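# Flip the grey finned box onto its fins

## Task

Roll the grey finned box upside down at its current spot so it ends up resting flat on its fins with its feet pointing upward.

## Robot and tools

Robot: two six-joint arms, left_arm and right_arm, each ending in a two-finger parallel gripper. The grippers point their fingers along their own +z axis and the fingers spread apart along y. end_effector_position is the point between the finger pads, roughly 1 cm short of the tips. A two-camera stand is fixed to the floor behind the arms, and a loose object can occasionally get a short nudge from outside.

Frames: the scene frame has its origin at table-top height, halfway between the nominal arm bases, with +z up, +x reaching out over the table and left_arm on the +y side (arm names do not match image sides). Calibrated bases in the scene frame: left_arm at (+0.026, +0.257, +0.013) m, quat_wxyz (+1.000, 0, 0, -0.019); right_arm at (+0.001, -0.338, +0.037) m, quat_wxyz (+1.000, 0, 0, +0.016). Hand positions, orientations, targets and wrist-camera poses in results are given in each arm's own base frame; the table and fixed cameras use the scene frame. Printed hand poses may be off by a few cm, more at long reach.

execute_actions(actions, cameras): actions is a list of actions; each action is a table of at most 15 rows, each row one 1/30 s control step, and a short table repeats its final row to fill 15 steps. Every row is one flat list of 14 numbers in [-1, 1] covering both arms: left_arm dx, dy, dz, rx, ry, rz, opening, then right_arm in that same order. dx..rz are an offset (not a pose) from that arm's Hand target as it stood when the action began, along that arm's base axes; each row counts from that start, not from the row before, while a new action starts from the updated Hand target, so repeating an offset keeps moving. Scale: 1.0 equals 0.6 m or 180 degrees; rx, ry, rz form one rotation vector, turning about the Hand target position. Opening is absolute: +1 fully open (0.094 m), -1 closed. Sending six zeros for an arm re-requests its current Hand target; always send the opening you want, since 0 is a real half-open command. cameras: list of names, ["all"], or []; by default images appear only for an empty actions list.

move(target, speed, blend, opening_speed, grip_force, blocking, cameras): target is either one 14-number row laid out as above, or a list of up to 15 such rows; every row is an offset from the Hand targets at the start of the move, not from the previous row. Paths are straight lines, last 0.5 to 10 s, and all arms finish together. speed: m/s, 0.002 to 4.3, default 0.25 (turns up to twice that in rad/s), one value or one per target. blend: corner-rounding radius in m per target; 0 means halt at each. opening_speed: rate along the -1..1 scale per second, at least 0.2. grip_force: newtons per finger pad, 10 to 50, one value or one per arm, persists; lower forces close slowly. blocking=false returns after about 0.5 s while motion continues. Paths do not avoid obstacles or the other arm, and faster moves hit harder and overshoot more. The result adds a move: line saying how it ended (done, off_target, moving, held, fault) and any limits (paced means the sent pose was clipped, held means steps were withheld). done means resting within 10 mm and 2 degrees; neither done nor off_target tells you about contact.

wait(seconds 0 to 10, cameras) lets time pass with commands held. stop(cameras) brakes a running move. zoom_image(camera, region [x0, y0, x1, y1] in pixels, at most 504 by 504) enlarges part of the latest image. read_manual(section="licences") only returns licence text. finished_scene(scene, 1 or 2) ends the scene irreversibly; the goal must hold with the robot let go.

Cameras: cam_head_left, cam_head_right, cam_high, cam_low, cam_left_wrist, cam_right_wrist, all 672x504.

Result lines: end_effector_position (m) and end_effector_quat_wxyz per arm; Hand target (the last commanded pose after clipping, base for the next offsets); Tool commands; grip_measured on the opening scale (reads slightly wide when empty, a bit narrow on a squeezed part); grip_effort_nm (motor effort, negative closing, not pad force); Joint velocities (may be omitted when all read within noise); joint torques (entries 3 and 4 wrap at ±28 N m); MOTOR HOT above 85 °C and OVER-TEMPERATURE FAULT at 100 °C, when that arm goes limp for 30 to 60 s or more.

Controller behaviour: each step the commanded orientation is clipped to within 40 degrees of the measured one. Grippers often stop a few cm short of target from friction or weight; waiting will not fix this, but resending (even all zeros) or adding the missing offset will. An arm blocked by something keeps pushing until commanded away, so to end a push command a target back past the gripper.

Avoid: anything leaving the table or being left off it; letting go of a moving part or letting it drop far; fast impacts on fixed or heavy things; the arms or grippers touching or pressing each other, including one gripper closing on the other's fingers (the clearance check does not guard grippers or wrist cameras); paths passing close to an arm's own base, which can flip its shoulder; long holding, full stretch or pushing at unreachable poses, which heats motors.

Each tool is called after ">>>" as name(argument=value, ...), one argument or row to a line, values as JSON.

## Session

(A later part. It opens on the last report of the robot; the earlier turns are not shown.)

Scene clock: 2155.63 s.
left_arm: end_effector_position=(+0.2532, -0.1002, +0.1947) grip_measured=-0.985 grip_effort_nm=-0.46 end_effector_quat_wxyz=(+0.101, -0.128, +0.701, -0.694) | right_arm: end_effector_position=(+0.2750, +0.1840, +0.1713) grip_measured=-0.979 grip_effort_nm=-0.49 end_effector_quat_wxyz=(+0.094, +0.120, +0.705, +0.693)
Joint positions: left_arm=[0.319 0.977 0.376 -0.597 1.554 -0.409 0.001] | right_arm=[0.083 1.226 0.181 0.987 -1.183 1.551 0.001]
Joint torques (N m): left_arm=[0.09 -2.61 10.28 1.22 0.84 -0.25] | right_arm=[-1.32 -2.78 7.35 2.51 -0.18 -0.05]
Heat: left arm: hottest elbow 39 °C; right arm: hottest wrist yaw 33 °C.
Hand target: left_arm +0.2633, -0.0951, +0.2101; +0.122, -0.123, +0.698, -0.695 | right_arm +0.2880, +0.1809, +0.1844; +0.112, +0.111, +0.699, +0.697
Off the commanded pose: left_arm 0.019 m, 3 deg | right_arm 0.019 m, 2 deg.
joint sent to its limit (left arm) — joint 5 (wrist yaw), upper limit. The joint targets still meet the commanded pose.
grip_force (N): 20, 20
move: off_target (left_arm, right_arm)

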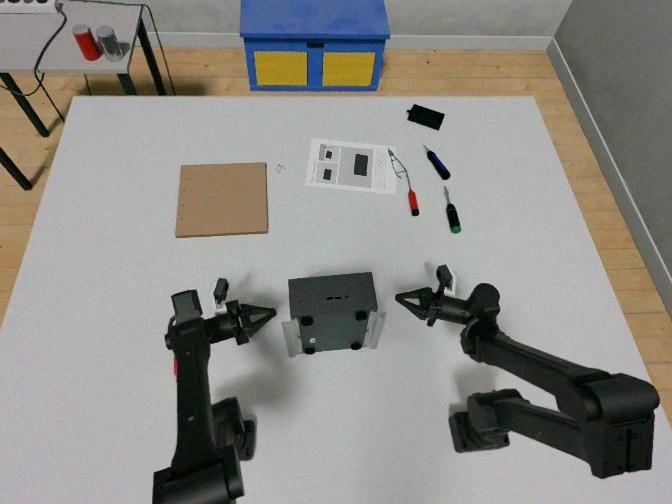

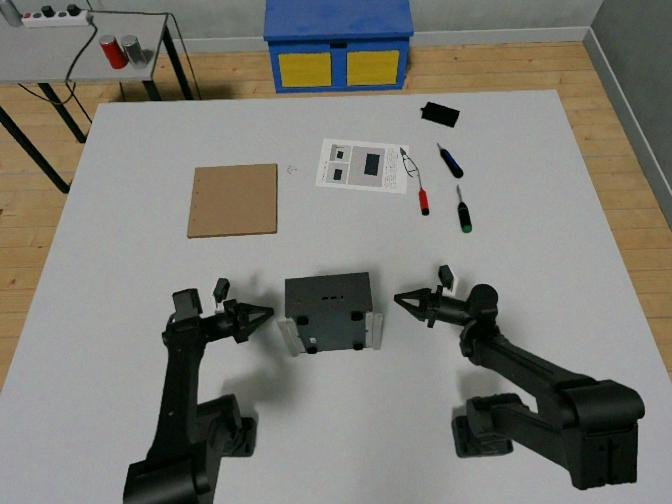

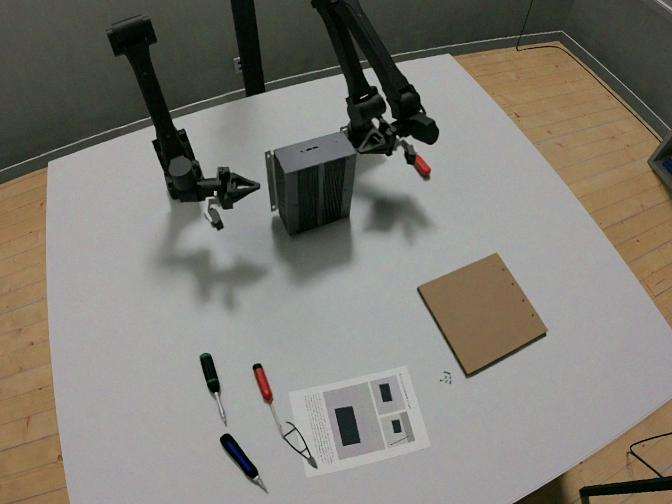

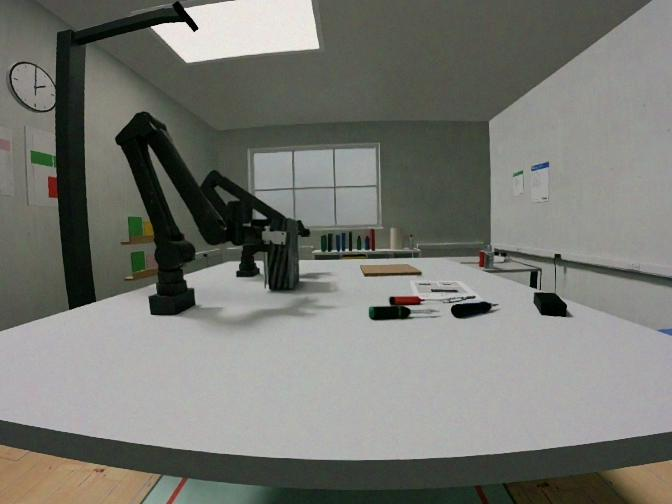

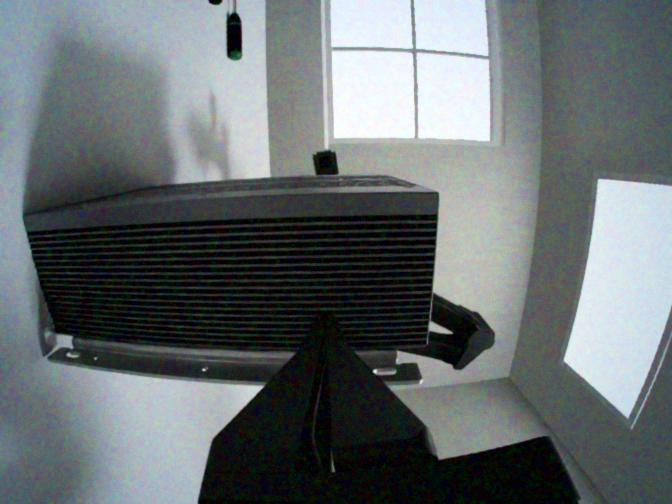

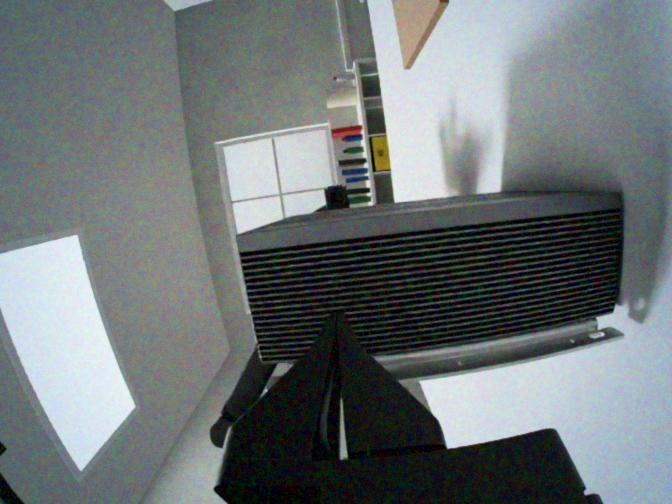

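>>> move(
  target=[0.016, -0.055, 0.02, 0, 0, 0, -1, 0.012, 0.062, 0.02, 0, 0, 0, -1],
  speed=0.05,
  cameras=["cam_left_wrist", "cam_right_wrist", "cam_head_left"],
)

Scene clock: 2181.57 s.
left_arm: end_effector_position=(+0.2732, -0.1255, +0.2257) grip_measured=-0.985 grip_effort_nm=-0.45 end_effector_quat_wxyz=(+0.130, -0.120, +0.701, -0.691) | right_arm: end_effector_position=(+0.2865, +0.2115, +0.1819) grip_measured=-0.979 grip_effort_nm=-0.48 end_effector_quat_wxyz=(+0.105, +0.125, +0.703, +0.692)
Joint positions: left_arm=[0.177 0.912 0.237 0.608 1.393 -1.489 0.001] | right_arm=[0.202 1.216 0.219 0.957 -1.042 1.561 0.001]
Joint torques (N m): left_arm=[-1.67 0.15 7.36 2.5 0 -0.25] | right_arm=[0.56 -3.43 7.88 1.51 0.09 -0.09]
Heat: left arm: hottest elbow 43 °C; right arm: hottest elbow 35 °C.
Hand target: left_arm +0.2729, -0.1281, +0.2221; +0.122, -0.123, +0.698, -0.695 | right_arm +0.2951, +0.2181, +0.1964; +0.112, +0.111, +0.699, +0.697
Off the commanded pose: left_arm 0.004 m, 1 deg | right_arm 0.018 m, 2 deg.
grip_force (N): 20, 20
move: off_target (right_arm)
Images, in order (width x height): cam_head_left 672x504, cam_left_wrist 672x504, cam_right_wrist 672x504.

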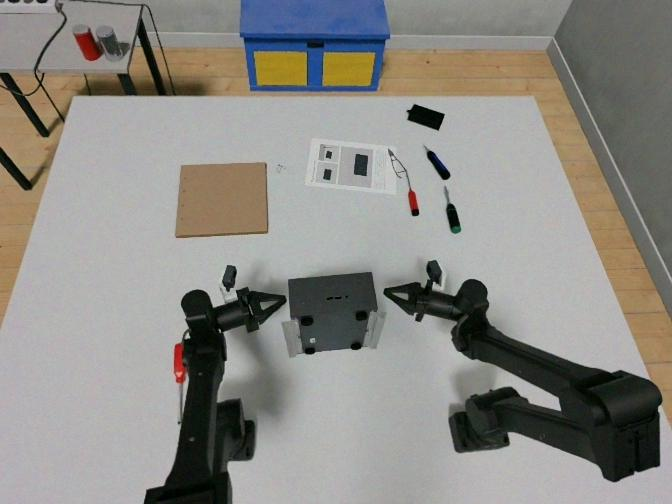

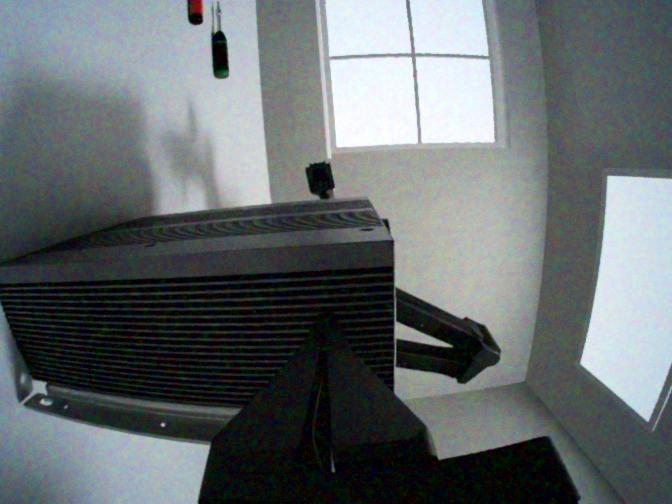

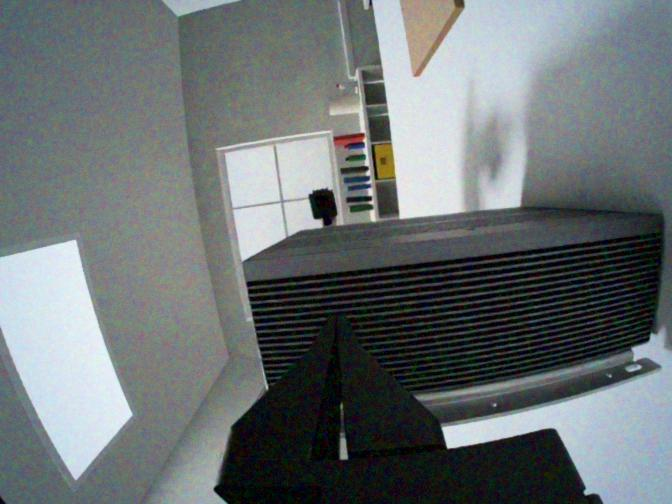

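>>> zoom_image(
  camera="cam_head_left",
  region=[240, 240, 440, 380],
)

>>> zoom_image(
  camera="cam_left_wrist",
  region=[160, 160, 500, 460],
)

Scaled by 2.520.

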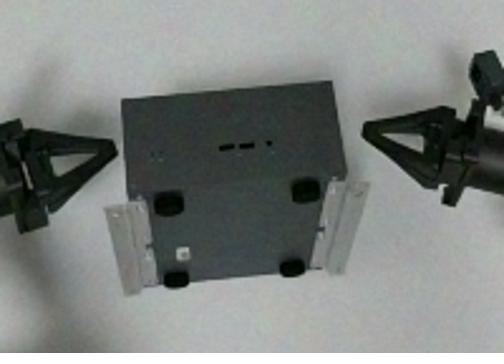

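Scaled by 1.482 from the camera's 672x504 image, which has a finer 960x720 frame.

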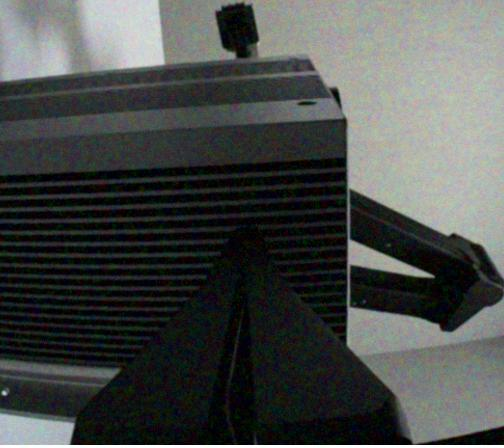

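>>> move(
  target=[-0.0433, 0.0, -0.02, 0, 0, 0, -1, -0.0433, 0.015, 0.005, 0, 0, 0, -1],
  speed=0.05,
  cameras=["cam_left_wrist", "cam_right_wrist", "cam_head_left"],
)

>>> zoom_image(
  camera="cam_head_left",
  region=[240, 240, 440, 380],
)

Scene clock: 2218.83 s.
left_arm: end_effector_position=(+0.2483, -0.1298, +0.2082) grip_measured=-0.985 grip_effort_nm=-0.46 end_effector_quat_wxyz=(+0.117, -0.125, +0.699, -0.694) | right_arm: end_effector_position=(+0.2721, +0.2233, +0.1972) grip_measured=-0.979 grip_effort_nm=-0.48 end_effector_quat_wxyz=(+0.116, +0.114, +0.699, +0.696)
Joint positions: left_arm=[0.18 0.87 0.158 0.654 1.407 -1.523 0.001] | right_arm=[0.267 1.113 0.203 0.903 -0.977 1.561 0.001]
Joint torques (N m): left_arm=[-0.09 -0.91 7.19 2.56 0.24 -0.21] | right_arm=[0.09 -3.31 5.9 1.65 0.1 -0.11]
Heat: left arm: hottest elbow 42 °C; right arm: hottest elbow 38 °C.
Hand target: left_arm +0.2469, -0.1281, +0.2101; +0.122, -0.124, +0.698, -0.695 | right_arm +0.2692, +0.2271, +0.1995; +0.112, +0.111, +0.699, +0.697
Off the commanded pose: left_arm 0.003 m, 1 deg | right_arm 0.005 m, 1 deg.
grip_force (N): 20, 20
move: done
Images, in order (width x height): cam_head_left 672x504, cam_left_wrist 672x504, cam_right_wrist 672x504.

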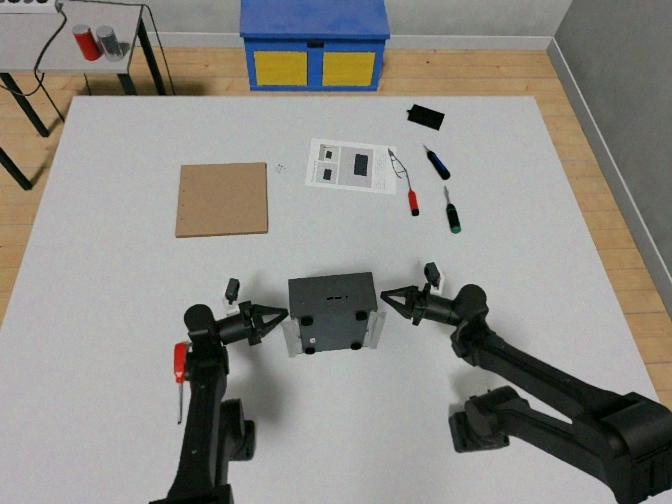

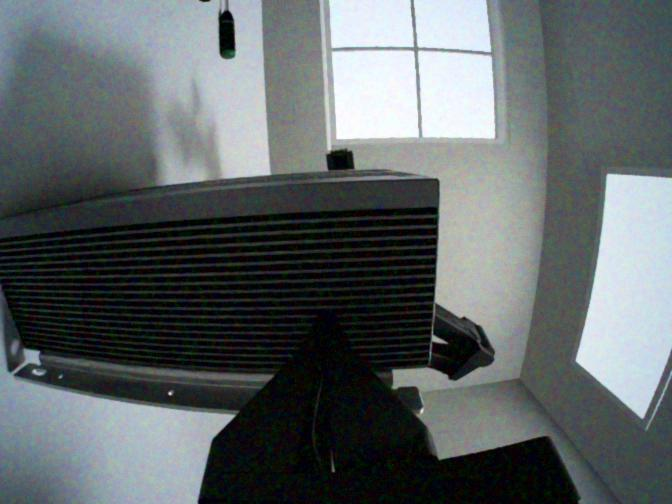

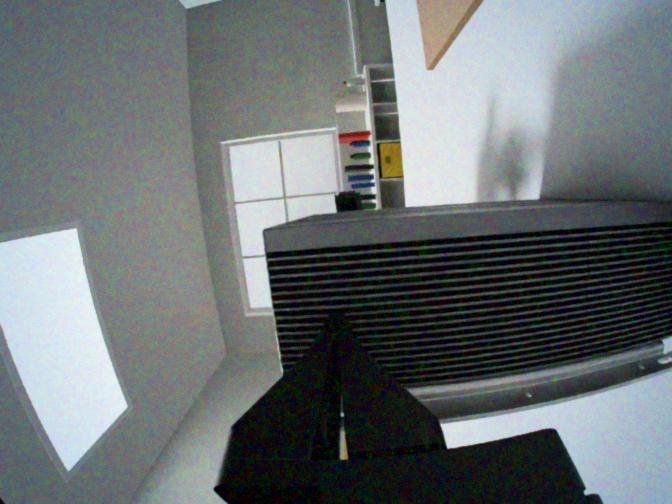

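Scaled by 2.520.

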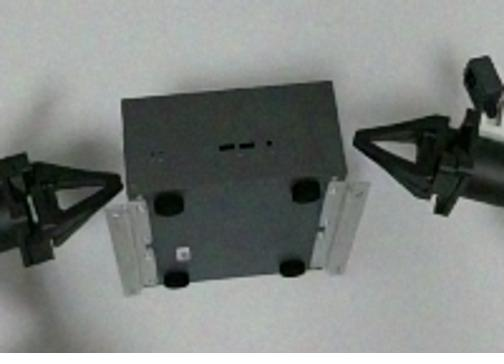

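>>> move(
  target=[0.01, 0.0, 0.008, 0, 0, 0, -1, -0.033, 0.0, -0.018, 0, 0, 0, -1],
  speed=0.05,
  cameras=["cam_left_wrist", "cam_right_wrist", "cam_head_left"],
)

>>> zoom_image(
  camera="cam_head_left",
  region=[240, 240, 440, 380],
)

Scene clock: 2232.30 s.
left_arm: end_effector_position=(+0.2483, -0.1298, +0.2082) grip_measured=-0.985 grip_effort_nm=-0.45 end_effector_quat_wxyz=(+0.115, -0.127, +0.699, -0.694) | right_arm: end_effector_position=(+0.2522, +0.2236, +0.1826) grip_measured=-0.979 grip_effort_nm=-0.48 end_effector_quat_wxyz=(+0.109, +0.122, +0.703, +0.692)
Joint positions: left_arm=[0.18 0.87 0.158 0.654 1.407 -1.529 0.001] | right_arm=[0.293 1.09 0.146 0.913 -0.95 1.561 0.001]
Joint torques (N m): left_arm=[-0.5 0.15 8.64 2.45 0.03 -0.24] | right_arm=[0.62 -2.67 5.61 2.44 0.1 -0.06]
Heat: left arm: hottest elbow 42 °C; right arm: hottest elbow 38 °C.
Hand target: left_arm +0.2529, -0.1281, +0.2149; +0.122, -0.124, +0.698, -0.695 | right_arm +0.2494, +0.2271, +0.1886; +0.112, +0.111, +0.699, +0.697
Off the commanded pose: left_arm 0.008 m, 1 deg | right_arm 0.008 m, 1 deg.
grip_force (N): 20, 20
move: done
Images, in order (width x height): cam_head_left 672x504, cam_left_wrist 672x504, cam_right_wrist 672x504.

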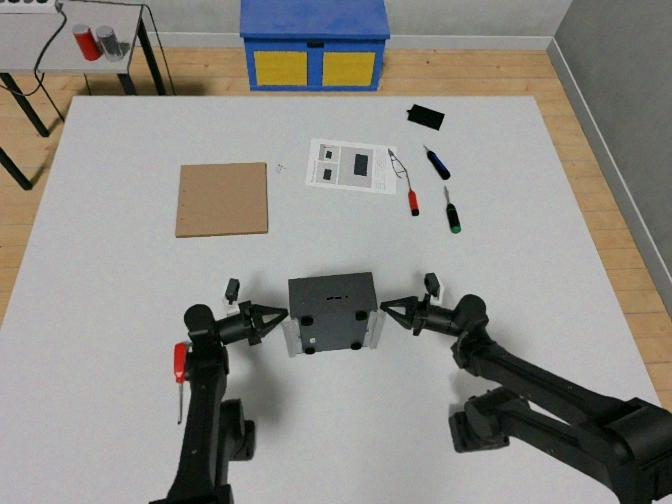

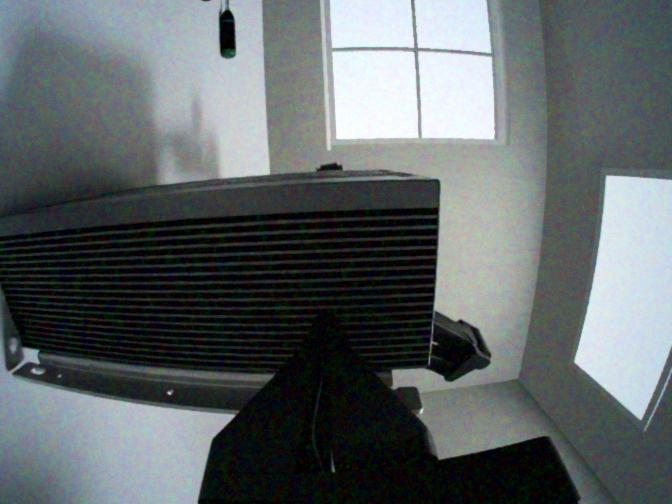

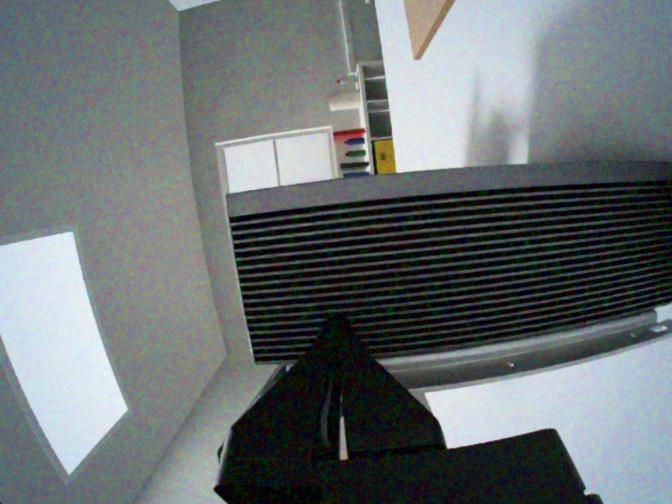

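Scaled by 2.520.

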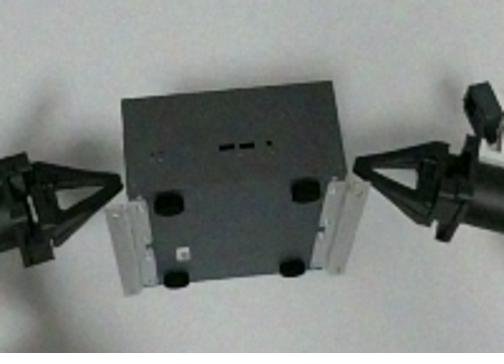

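>>> move(
  target=[0.012, 0.0, 0.005, 0, 0, 0, -1, 0, 0.01, 0, 0, 0, 0, -1],
  speed=0.05,
  cameras=["cam_head_left"],
)

>>> zoom_image(
  camera="cam_head_left",
  region=[240, 240, 440, 380],
)

Scene clock: 2238.57 s.
left_arm: end_effector_position=(+0.2498, -0.1294, +0.2061) grip_measured=-0.985 grip_effort_nm=-0.46 end_effector_quat_wxyz=(+0.113, -0.131, +0.699, -0.694) | right_arm: end_effector_position=(+0.2505, +0.2290, +0.1833) grip_measured=-0.979 grip_effort_nm=-0.49 end_effector_quat_wxyz=(+0.110, +0.120, +0.703, +0.693)
Joint positions: left_arm=[0.18 0.882 0.158 0.657 1.404 -1.529 0.001] | right_arm=[0.321 1.09 0.146 0.918 -0.923 1.561 0.001]
Joint torques (N m): left_arm=[-0.91 0.97 10.09 2.5 0 -0.23] | right_arm=[0.67 -1.67 6.06 2.66 0.13 -0.05]
Heat: left arm: hottest elbow 42 °C; right arm: hottest elbow 37 °C.
Hand target: left_arm +0.2601, -0.1281, +0.2179; +0.122, -0.123, +0.698, -0.695 | right_arm +0.2494, +0.2331, +0.1886; +0.112, +0.111, +0.699, +0.697
Off the commanded pose: left_arm 0.016 m, 1 deg | right_arm 0.007 m, 1 deg.
grip_force (N): 20, 20
move: off_target (left_arm)
Images, in order (width x height): cam_head_left 672x504.

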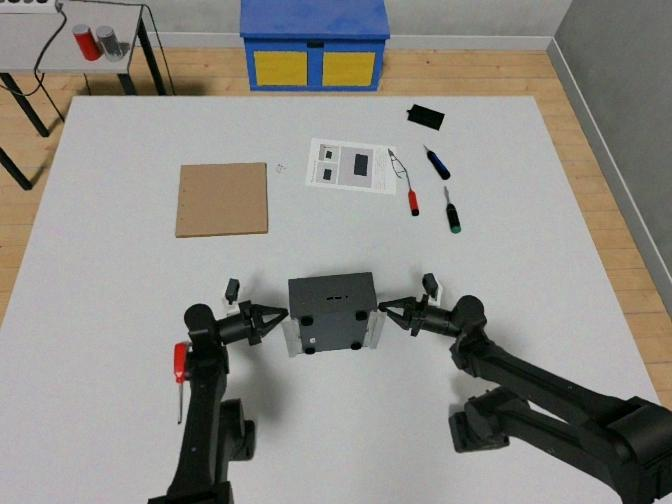

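Scaled by 2.520.

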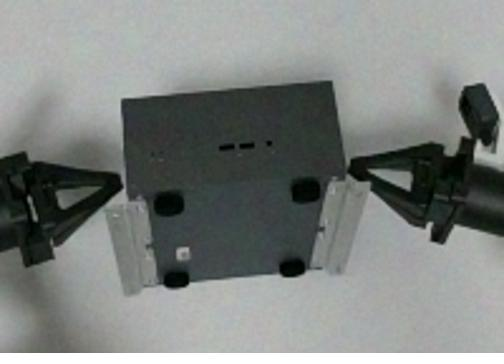

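>>> move(
  target=[0.02, 0.0, 0.005, 0, 0, 0, -1, 0, 0.0, 0, 0, 0, 0, -1],
  speed=0.05,
)

Scene clock: 2242.90 s.
left_arm: end_effector_position=(+0.2607, -0.1277, +0.2073) grip_measured=-0.985 grip_effort_nm=-0.46 end_effector_quat_wxyz=(+0.114, -0.135, +0.699, -0.693) | right_arm: end_effector_position=(+0.2505, +0.2290, +0.1833) grip_measured=-0.979 grip_effort_nm=-0.48 end_effector_quat_wxyz=(+0.110, +0.120, +0.703, +0.693)
Joint positions: left_arm=[0.177 0.929 0.181 0.676 1.394 -1.529 0.001] | right_arm=[0.321 1.09 0.146 0.918 -0.923 1.561 0.001]
Joint torques (N m): left_arm=[-1.55 0.38 10.35 2.55 0 -0.24] | right_arm=[1.03 -1.96 5.98 2.81 0.08 -0.06]
Heat: left arm: hottest elbow 43 °C; right arm: hottest elbow 37 °C.
Hand target: left_arm +0.2721, -0.1281, +0.2209; +0.122, -0.124, +0.698, -0.695 | right_arm +0.2494, +0.2331, +0.1886; +0.112, +0.111, +0.699, +0.697
Off the commanded pose: left_arm 0.018 m, 2 deg | right_arm 0.007 m, 1 deg.
grip_force (N): 20, 20
move: off_target (left_arm)

>>> move(
  target=[0, -0.033, 0, 0, 0, 0, -1, 0, 0.017, 0, 0, 0, 0, -1],
  speed=0.03,
)

Scene clock: 2250.27 s.
left_arm: end_effector_position=(+0.2703, -0.1353, +0.2083) grip_measured=-0.985 grip_effort_nm=-0.45 end_effector_quat_wxyz=(+0.132, -0.151, +0.696, -0.689) | right_arm: end_effector_position=(+0.2494, +0.2364, +0.1829) grip_measured=-0.979 grip_effort_nm=-0.48 end_effector_quat_wxyz=(+0.114, +0.122, +0.702, +0.692)
Joint positions: left_arm=[0.124 0.929 0.181 0.694 1.292 -1.544 0.001] | right_arm=[0.361 1.096 0.146 0.926 -0.875 1.561 0.001]
Joint torques (N m): left_arm=[-4.78 -0.21 9.84 2.45 0.48 -0.24] | right_arm=[1.26 -1.26 6.56 2.69 0.03 -0.07]
Heat: left arm: hottest elbow 43 °C; right arm: hottest elbow 37 °C.
Hand target: left_arm +0.2720, -0.1480, +0.2209; +0.122, -0.123, +0.698, -0.695 | right_arm +0.2494, +0.2433, +0.1886; +0.112, +0.111, +0.699, +0.697
Off the commanded pose: left_arm 0.018 m, 3 deg | right_arm 0.009 m, 1 deg.
grip_force (N): 20, 20
move: off_target (left_arm)

>>> move(
  target=[-0.01, -0.01, 0, 0, 0, 0, -1, 0, 0.05, 0, 0, 0, 0, -1],
  speed=0.03,
  cameras=["cam_head_left", "cam_left_wrist", "cam_right_wrist"],
)

>>> zoom_image(
  camera="cam_head_left",
  region=[240, 240, 440, 380],
)

Scene clock: 2259.43 s.
left_arm: end_effector_position=(+0.2761, -0.1338, +0.2092) grip_measured=-0.985 grip_effort_nm=-0.46 end_effector_quat_wxyz=(+0.146, -0.163, +0.693, -0.686) | right_arm: end_effector_position=(+0.2592, +0.2390, +0.1834) grip_measured=-0.979 grip_effort_nm=-0.49 end_effector_quat_wxyz=(+0.149, +0.148, +0.693, +0.690)
Joint positions: left_arm=[0.118 0.923 0.181 0.694 1.248 -1.547 0.001] | right_arm=[0.406 1.111 0.14 0.966 -0.742 1.564 0.001]
Joint torques (N m): left_arm=[-5.95 -1.9 8.85 1.98 1.37 -0.24] | right_arm=[7.24 1.49 8.73 1.69 -0.76 -0.1]
Heat: left arm: hottest elbow 43 °C; right arm: hottest elbow 37 °C.
Hand target: left_arm +0.2661, -0.1540, +0.2208; +0.122, -0.124, +0.698, -0.695 | right_arm +0.2494, +0.2734, +0.1887; +0.112, +0.111, +0.699, +0.697
Off the commanded pose: left_arm 0.025 m, 5 deg | right_arm 0.036 m, 6 deg.
grip_force (N): 20, 20
move: off_target (left_arm, right_arm)
Images, in order (width x height): cam_head_left 672x504, cam_left_wrist 672x504, cam_right_wrist 672x504.

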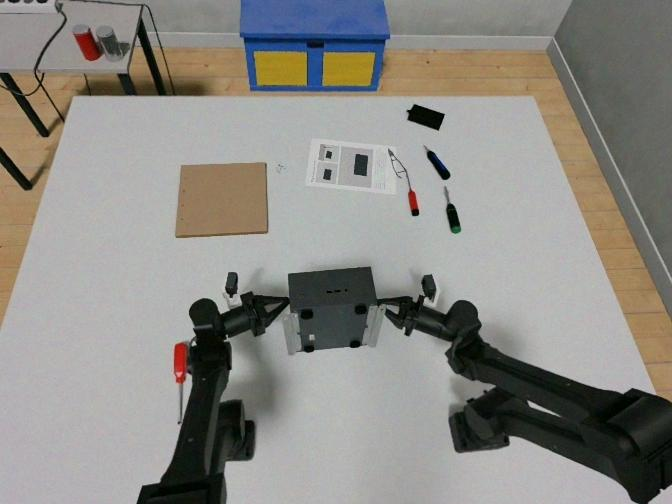

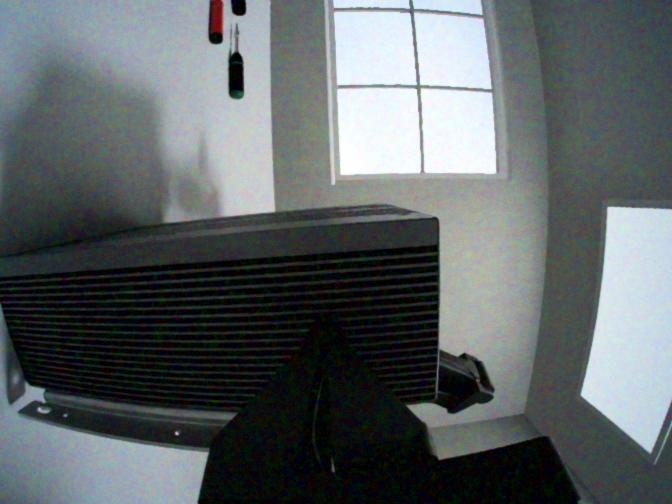

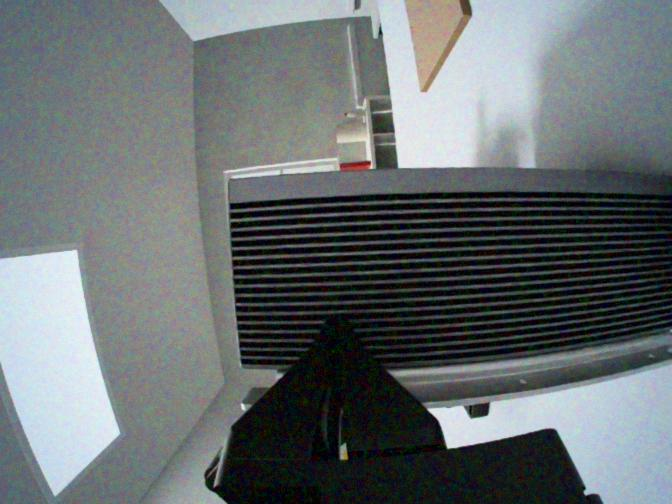

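Scaled by 2.520.

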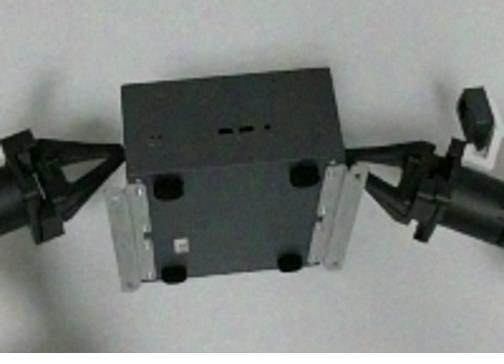

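>>> move(
  target=[-0.04, 0.0, 0, 0, 0, 0, -1, -0.04, 0, 0, 0, 0, 0, -1],
  speed=0.03,
  cameras=["cam_head_left"],
)

>>> zoom_image(
  camera="cam_head_left",
  region=[240, 240, 440, 380],
)

Scene clock: 2273.33 s.
left_arm: end_effector_position=(+0.2632, -0.1322, +0.2149) grip_measured=-0.985 grip_effort_nm=-0.45 end_effector_quat_wxyz=(+0.156, -0.168, +0.691, -0.685) | right_arm: end_effector_position=(+0.2432, +0.2413, +0.1816) grip_measured=-0.979 grip_effort_nm=-0.48 end_effector_quat_wxyz=(+0.154, +0.153, +0.692, +0.688)
Joint positions: left_arm=[0.129 0.806 0.157 0.611 1.237 -1.549 0.001] | right_arm=[0.461 1.044 0.102 0.934 -0.673 1.564 0.001]
Joint torques (N m): left_arm=[-6.07 -2.2 7.64 1.87 2.21 -0.22] | right_arm=[6.53 -0.26 8.05 1.2 -1.38 -0.08]
Heat: left arm: hottest elbow 43 °C; right arm: hottest elbow 38 °C.
Hand target: left_arm +0.2421, -0.1539, +0.2208; +0.122, -0.124, +0.698, -0.695 | right_arm +0.2254, +0.2733, +0.1886; +0.112, +0.111, +0.699, +0.697
Off the commanded pose: left_arm 0.031 m, 7 deg | right_arm 0.037 m, 7 deg.
grip_force (N): 20, 20
move: off_target (left_arm, right_arm)
Images, in order (width x height): cam_head_left 672x504.

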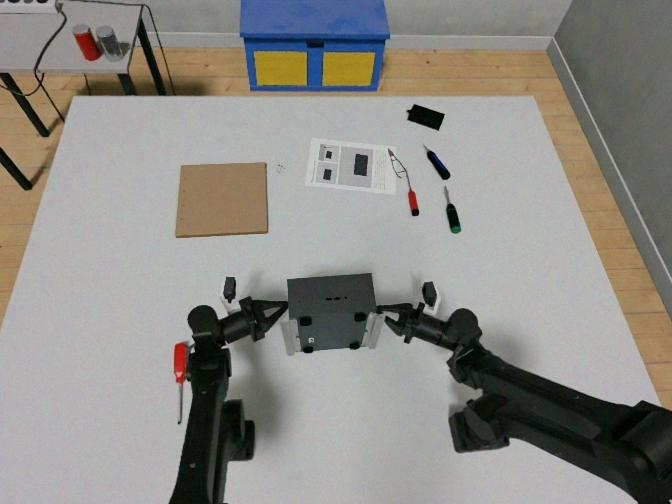

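Scaled by 2.520.

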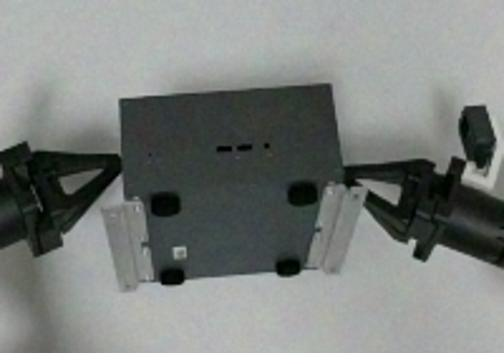

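>>> move(
  target=[0.08, -0.008, 0.008, 0, 0, 0, -1, 0.08, 0.008, 0.012, 0, 0, 0, -1],
  speed=0.04,
  cameras=["cam_head_left", "cam_high"],
)

>>> zoom_image(
  camera="cam_head_left",
  region=[240, 240, 440, 380],
)

Scene clock: 2306.80 s.
left_arm: end_effector_position=(+0.3003, -0.1263, +0.2162) grip_measured=-0.985 grip_effort_nm=-0.45 end_effector_quat_wxyz=(+0.160, -0.177, +0.690, -0.683) | right_arm: end_effector_position=(+0.2611, +0.2487, +0.1812) grip_measured=-0.979 grip_effort_nm=-0.48 end_effector_quat_wxyz=(+0.132, +0.139, +0.698, +0.690)
Joint positions: left_arm=[0.128 0.984 0.231 0.707 1.217 -1.549 0.001] | right_arm=[0.422 1.152 0.164 0.968 -0.763 1.564 0.001]
Joint torques (N m): left_arm=[-8.47 -1.03 9.22 2.66 1.84 -0.18] | right_arm=[3.25 1.32 11.6 1.13 -0.92 -0.1]
Heat: left arm: hottest elbow 44 °C; right arm: hottest elbow 39 °C.
Hand target: left_arm +0.2901, -0.1588, +0.2257; +0.122, -0.124, +0.698, -0.695 | right_arm +0.2735, +0.2781, +0.1958; +0.112, +0.111, +0.699, +0.697
Off the commanded pose: left_arm 0.035 m, 8 deg | right_arm 0.035 m, 4 deg.
grip_force (N): 20, 20
move: off_target (left_arm, right_arm)
Images, in order (width x height): cam_head_left 672x504, cam_high 672x504.

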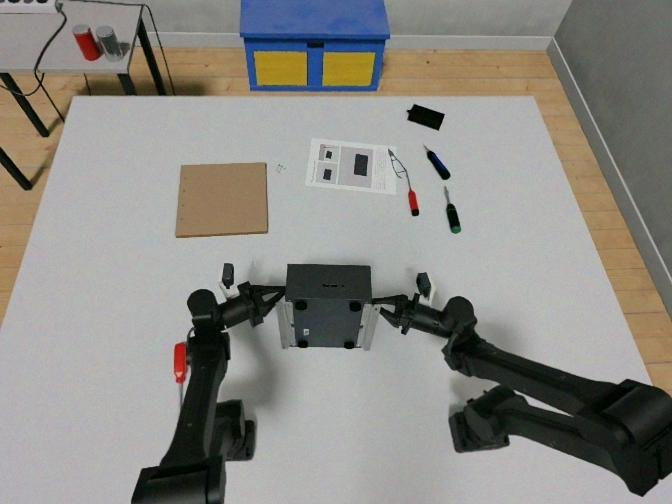

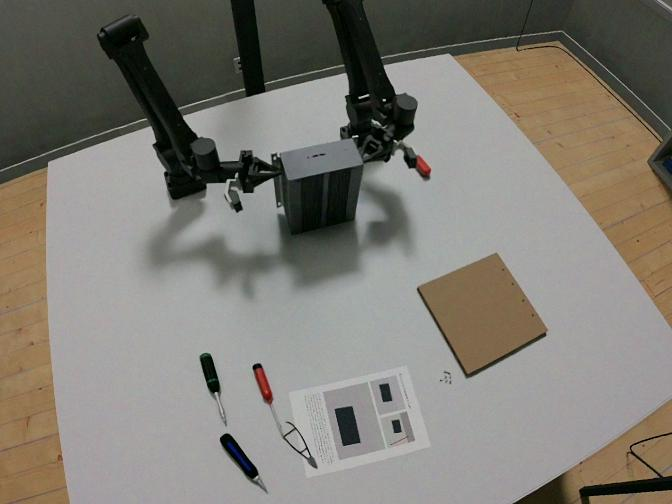

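Scaled by 2.520.

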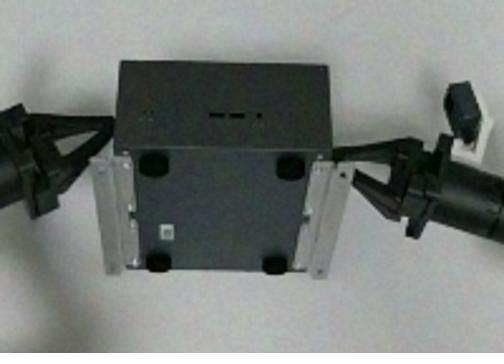

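>>> move(
  target=[-0.005, 0.0, 0.004, 0, 0, 0, -1, 0.045, 0.025, 0.006, 0, 0, 0, -1],
  speed=0.03,
  cameras=["cam_head_left", "cam_high"],
)

>>> zoom_image(
  camera="cam_head_left",
  region=[240, 240, 440, 380],
)

Scene clock: 2323.53 s.
left_arm: end_effector_position=(+0.3074, -0.1192, +0.2178) grip_measured=-0.985 grip_effort_nm=-0.46 end_effector_quat_wxyz=(+0.176, -0.190, +0.687, -0.679) | right_arm: end_effector_position=(+0.2906, +0.2525, +0.1826) grip_measured=-0.979 grip_effort_nm=-0.49 end_effector_quat_wxyz=(+0.138, +0.152, +0.698, +0.686)
Joint positions: left_arm=[0.144 0.984 0.236 0.707 1.191 -1.549 0.001] | right_arm=[0.401 1.23 0.23 0.972 -0.757 1.566 0.001]
Joint torques (N m): left_arm=[-9.17 -2.08 8.7 2.07 3.23 -0.19] | right_arm=[5.13 0.44 12.19 1.28 -1.06 -0.15]
Heat: left arm: hottest elbow 44 °C; right arm: hottest elbow 43 °C.
Hand target: left_arm +0.2870, -0.1588, +0.2281; +0.122, -0.123, +0.698, -0.695 | right_arm +0.3005, +0.2931, +0.1995; +0.112, +0.111, +0.699, +0.697
Off the commanded pose: left_arm 0.046 m, 10 deg | right_arm 0.045 m, 6 deg.
grip_force (N): 20, 20
move: off_target (left_arm, right_arm)
Images, in order (width x height): cam_head_left 672x504, cam_high 672x504.

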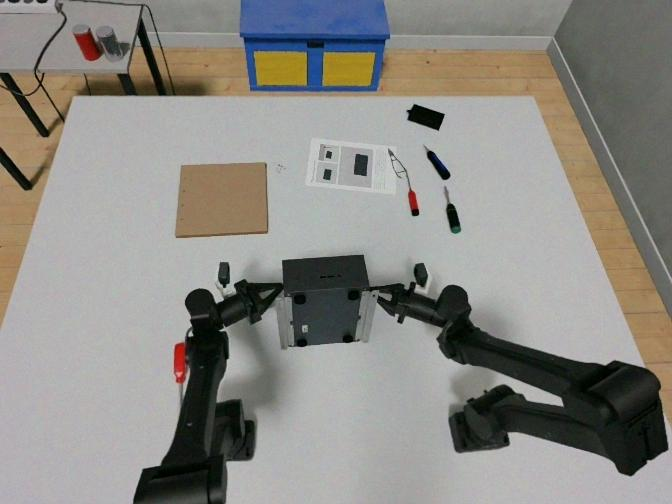

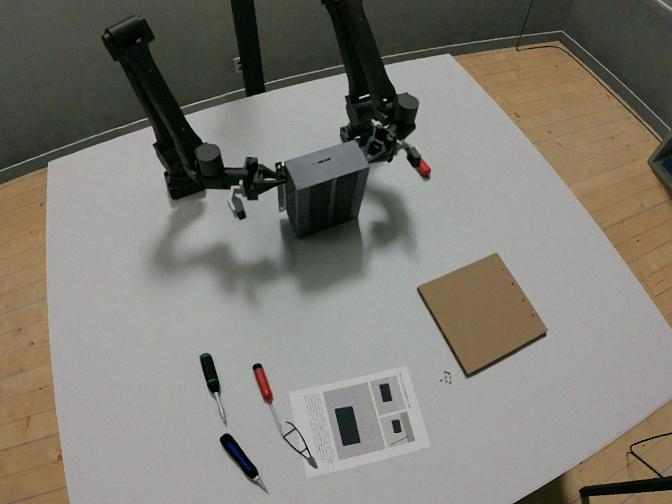

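Scaled by 2.520.

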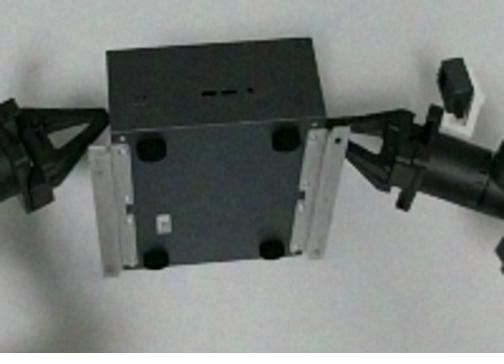

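>>> move(
  target=[0.05, -0.005, 0.002, 0, 0, -0.055, -1, 0.055, -0.005, 0.002, 0, 0, 0.03, -1],
  speed=0.03,
  cameras=["cam_head_left", "cam_high", "cam_low"],
)

>>> zoom_image(
  camera="cam_head_left",
  region=[240, 240, 440, 380],
)

>>> zoom_image(
  camera="cam_low",
  region=[200, 180, 400, 330],
)

Scene clock: 2355.13 s.
left_arm: end_effector_position=(+0.3300, -0.1186, +0.2161) grip_measured=-0.985 grip_effort_nm=-0.45 end_effector_quat_wxyz=(+0.098, -0.141, +0.698, -0.695) | right_arm: end_effector_position=(+0.3298, +0.2513, +0.1852) grip_measured=-0.979 grip_effort_nm=-0.49 end_effector_quat_wxyz=(+0.104, +0.124, +0.704, +0.692)
Joint positions: left_arm=[0.167 1.191 0.359 0.747 1.397 -1.547 0.001] | right_arm=[0.306 1.363 0.354 0.972 -0.941 1.567 0.001]
Joint torques (N m): left_arm=[-10.58 -3.66 8.98 2.76 2.18 0] | right_arm=[5.54 -2.67 10.95 1.65 -1.08 -0.12]
Heat: left arm: hottest wrist yaw 50 °C; right arm: hottest elbow 47 °C.
Hand target: left_arm +0.3171, -0.1618, +0.2293; +0.061, -0.063, +0.706, -0.703 | right_arm +0.3334, +0.2901, +0.2007; +0.079, +0.078, +0.704, +0.702
Off the commanded pose: left_arm 0.047 m, 10 deg | right_arm 0.042 m, 6 deg.
grip_force (N): 20, 20
move: off_target (left_arm, right_arm)
Images, in order (width x height): cam_head_left 672x504, cam_high 672x504, cam_low 672x504.

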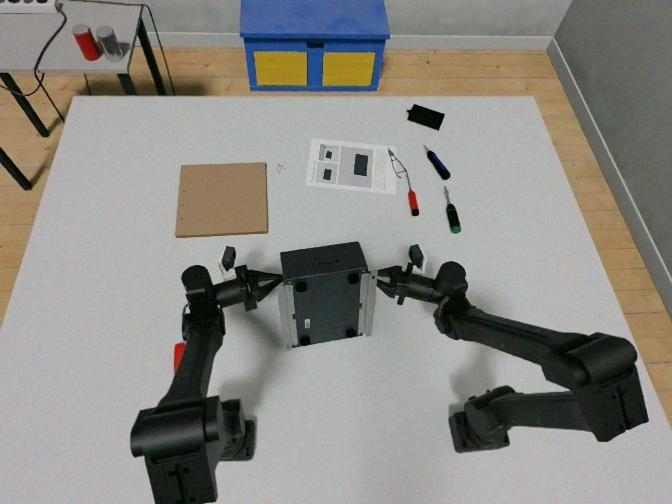

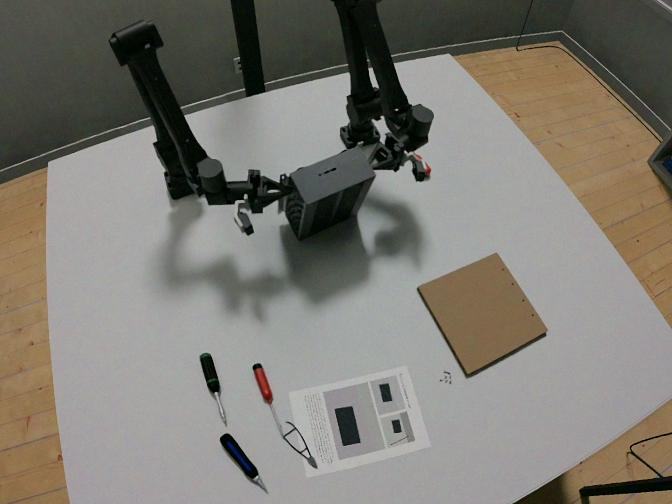

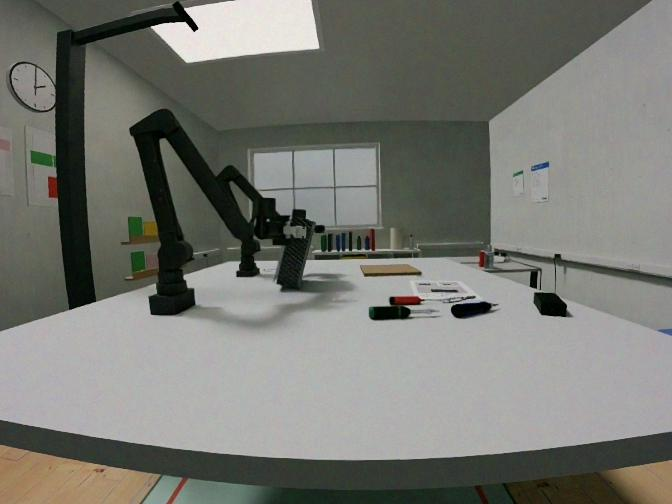

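Scaled by 2.520.

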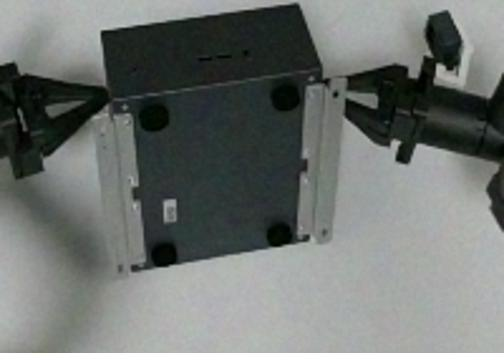

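Scaled by 2.520.

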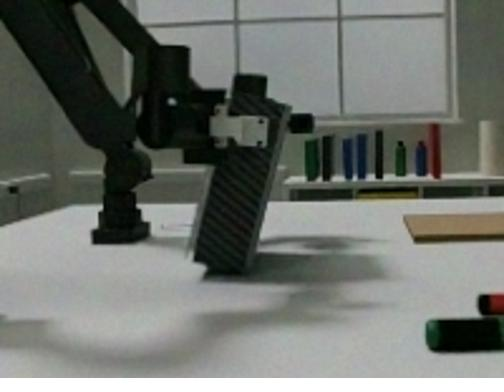

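>>> move(
  target=[0.04, 0.0, -0.003, 0, 0, -0.01, -1, 0.036, 0.006, 0, 0, 0, 0.01, -1],
  speed=0.03,
  cameras=["cam_head_left", "cam_low"],
)

>>> zoom_image(
  camera="cam_head_left",
  region=[240, 220, 440, 360],
)

>>> zoom_image(
  camera="cam_low",
  region=[200, 180, 400, 330],
)

Scene clock: 2371.30 s.
left_arm: end_effector_position=(+0.3515, -0.1152, +0.2129) grip_measured=-0.985 grip_effort_nm=-0.46 end_effector_quat_wxyz=(+0.083, -0.132, +0.700, -0.697) | right_arm: end_effector_position=(+0.3554, +0.2536, +0.1853) grip_measured=-0.979 grip_effort_nm=-0.49 end_effector_quat_wxyz=(+0.094, +0.116, +0.705, +0.693)
Joint positions: left_arm=[0.169 1.287 0.425 0.757 1.434 -1.535 0.001] | right_arm=[0.281 1.437 0.429 0.969 -0.992 1.567 0.001]
Joint torques (N m): left_arm=[-10.87 -5.19 9.07 2.92 1.88 0.03] | right_arm=[5.95 -4.84 10.55 1.36 -1.22 -0.07]
Heat: left arm: hottest wrist yaw 47 °C; right arm: hottest elbow 48 °C.
Hand target: left_arm +0.3412, -0.1617, +0.2275; +0.050, -0.052, +0.707, -0.704 | right_arm +0.3550, +0.2937, +0.2007; +0.068, +0.067, +0.705, +0.703
Off the commanded pose: left_arm 0.050 m, 10 deg | right_arm 0.043 m, 6 deg.
grip_force (N): 20, 20
move: off_target (left_arm, right_arm)
Images, in order (width x height): cam_head_left 672x504, cam_low 672x504.

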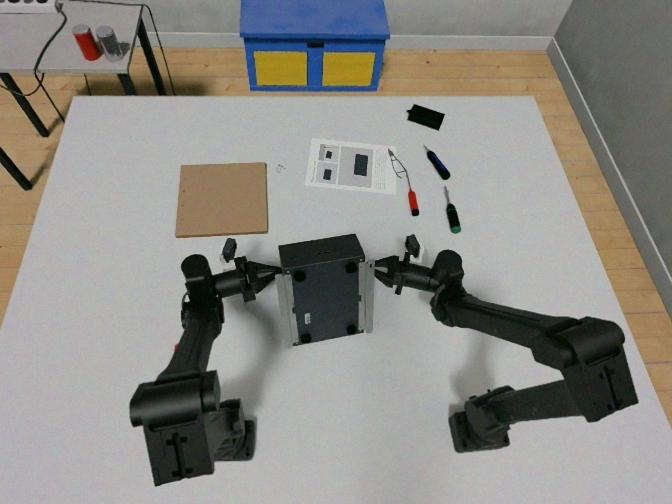

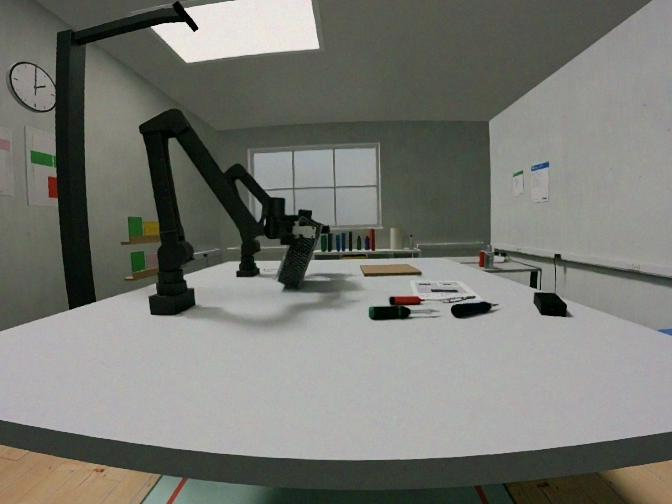

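Scaled by 2.520.

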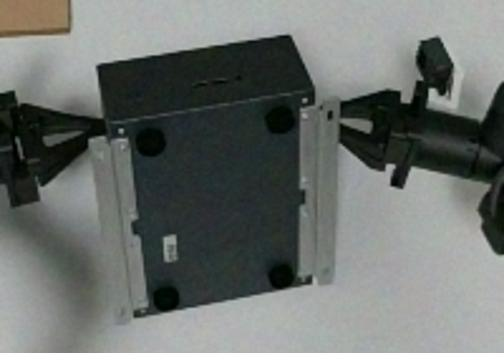

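Scaled by 2.520.

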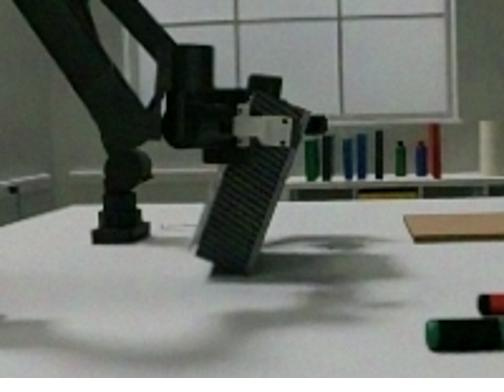

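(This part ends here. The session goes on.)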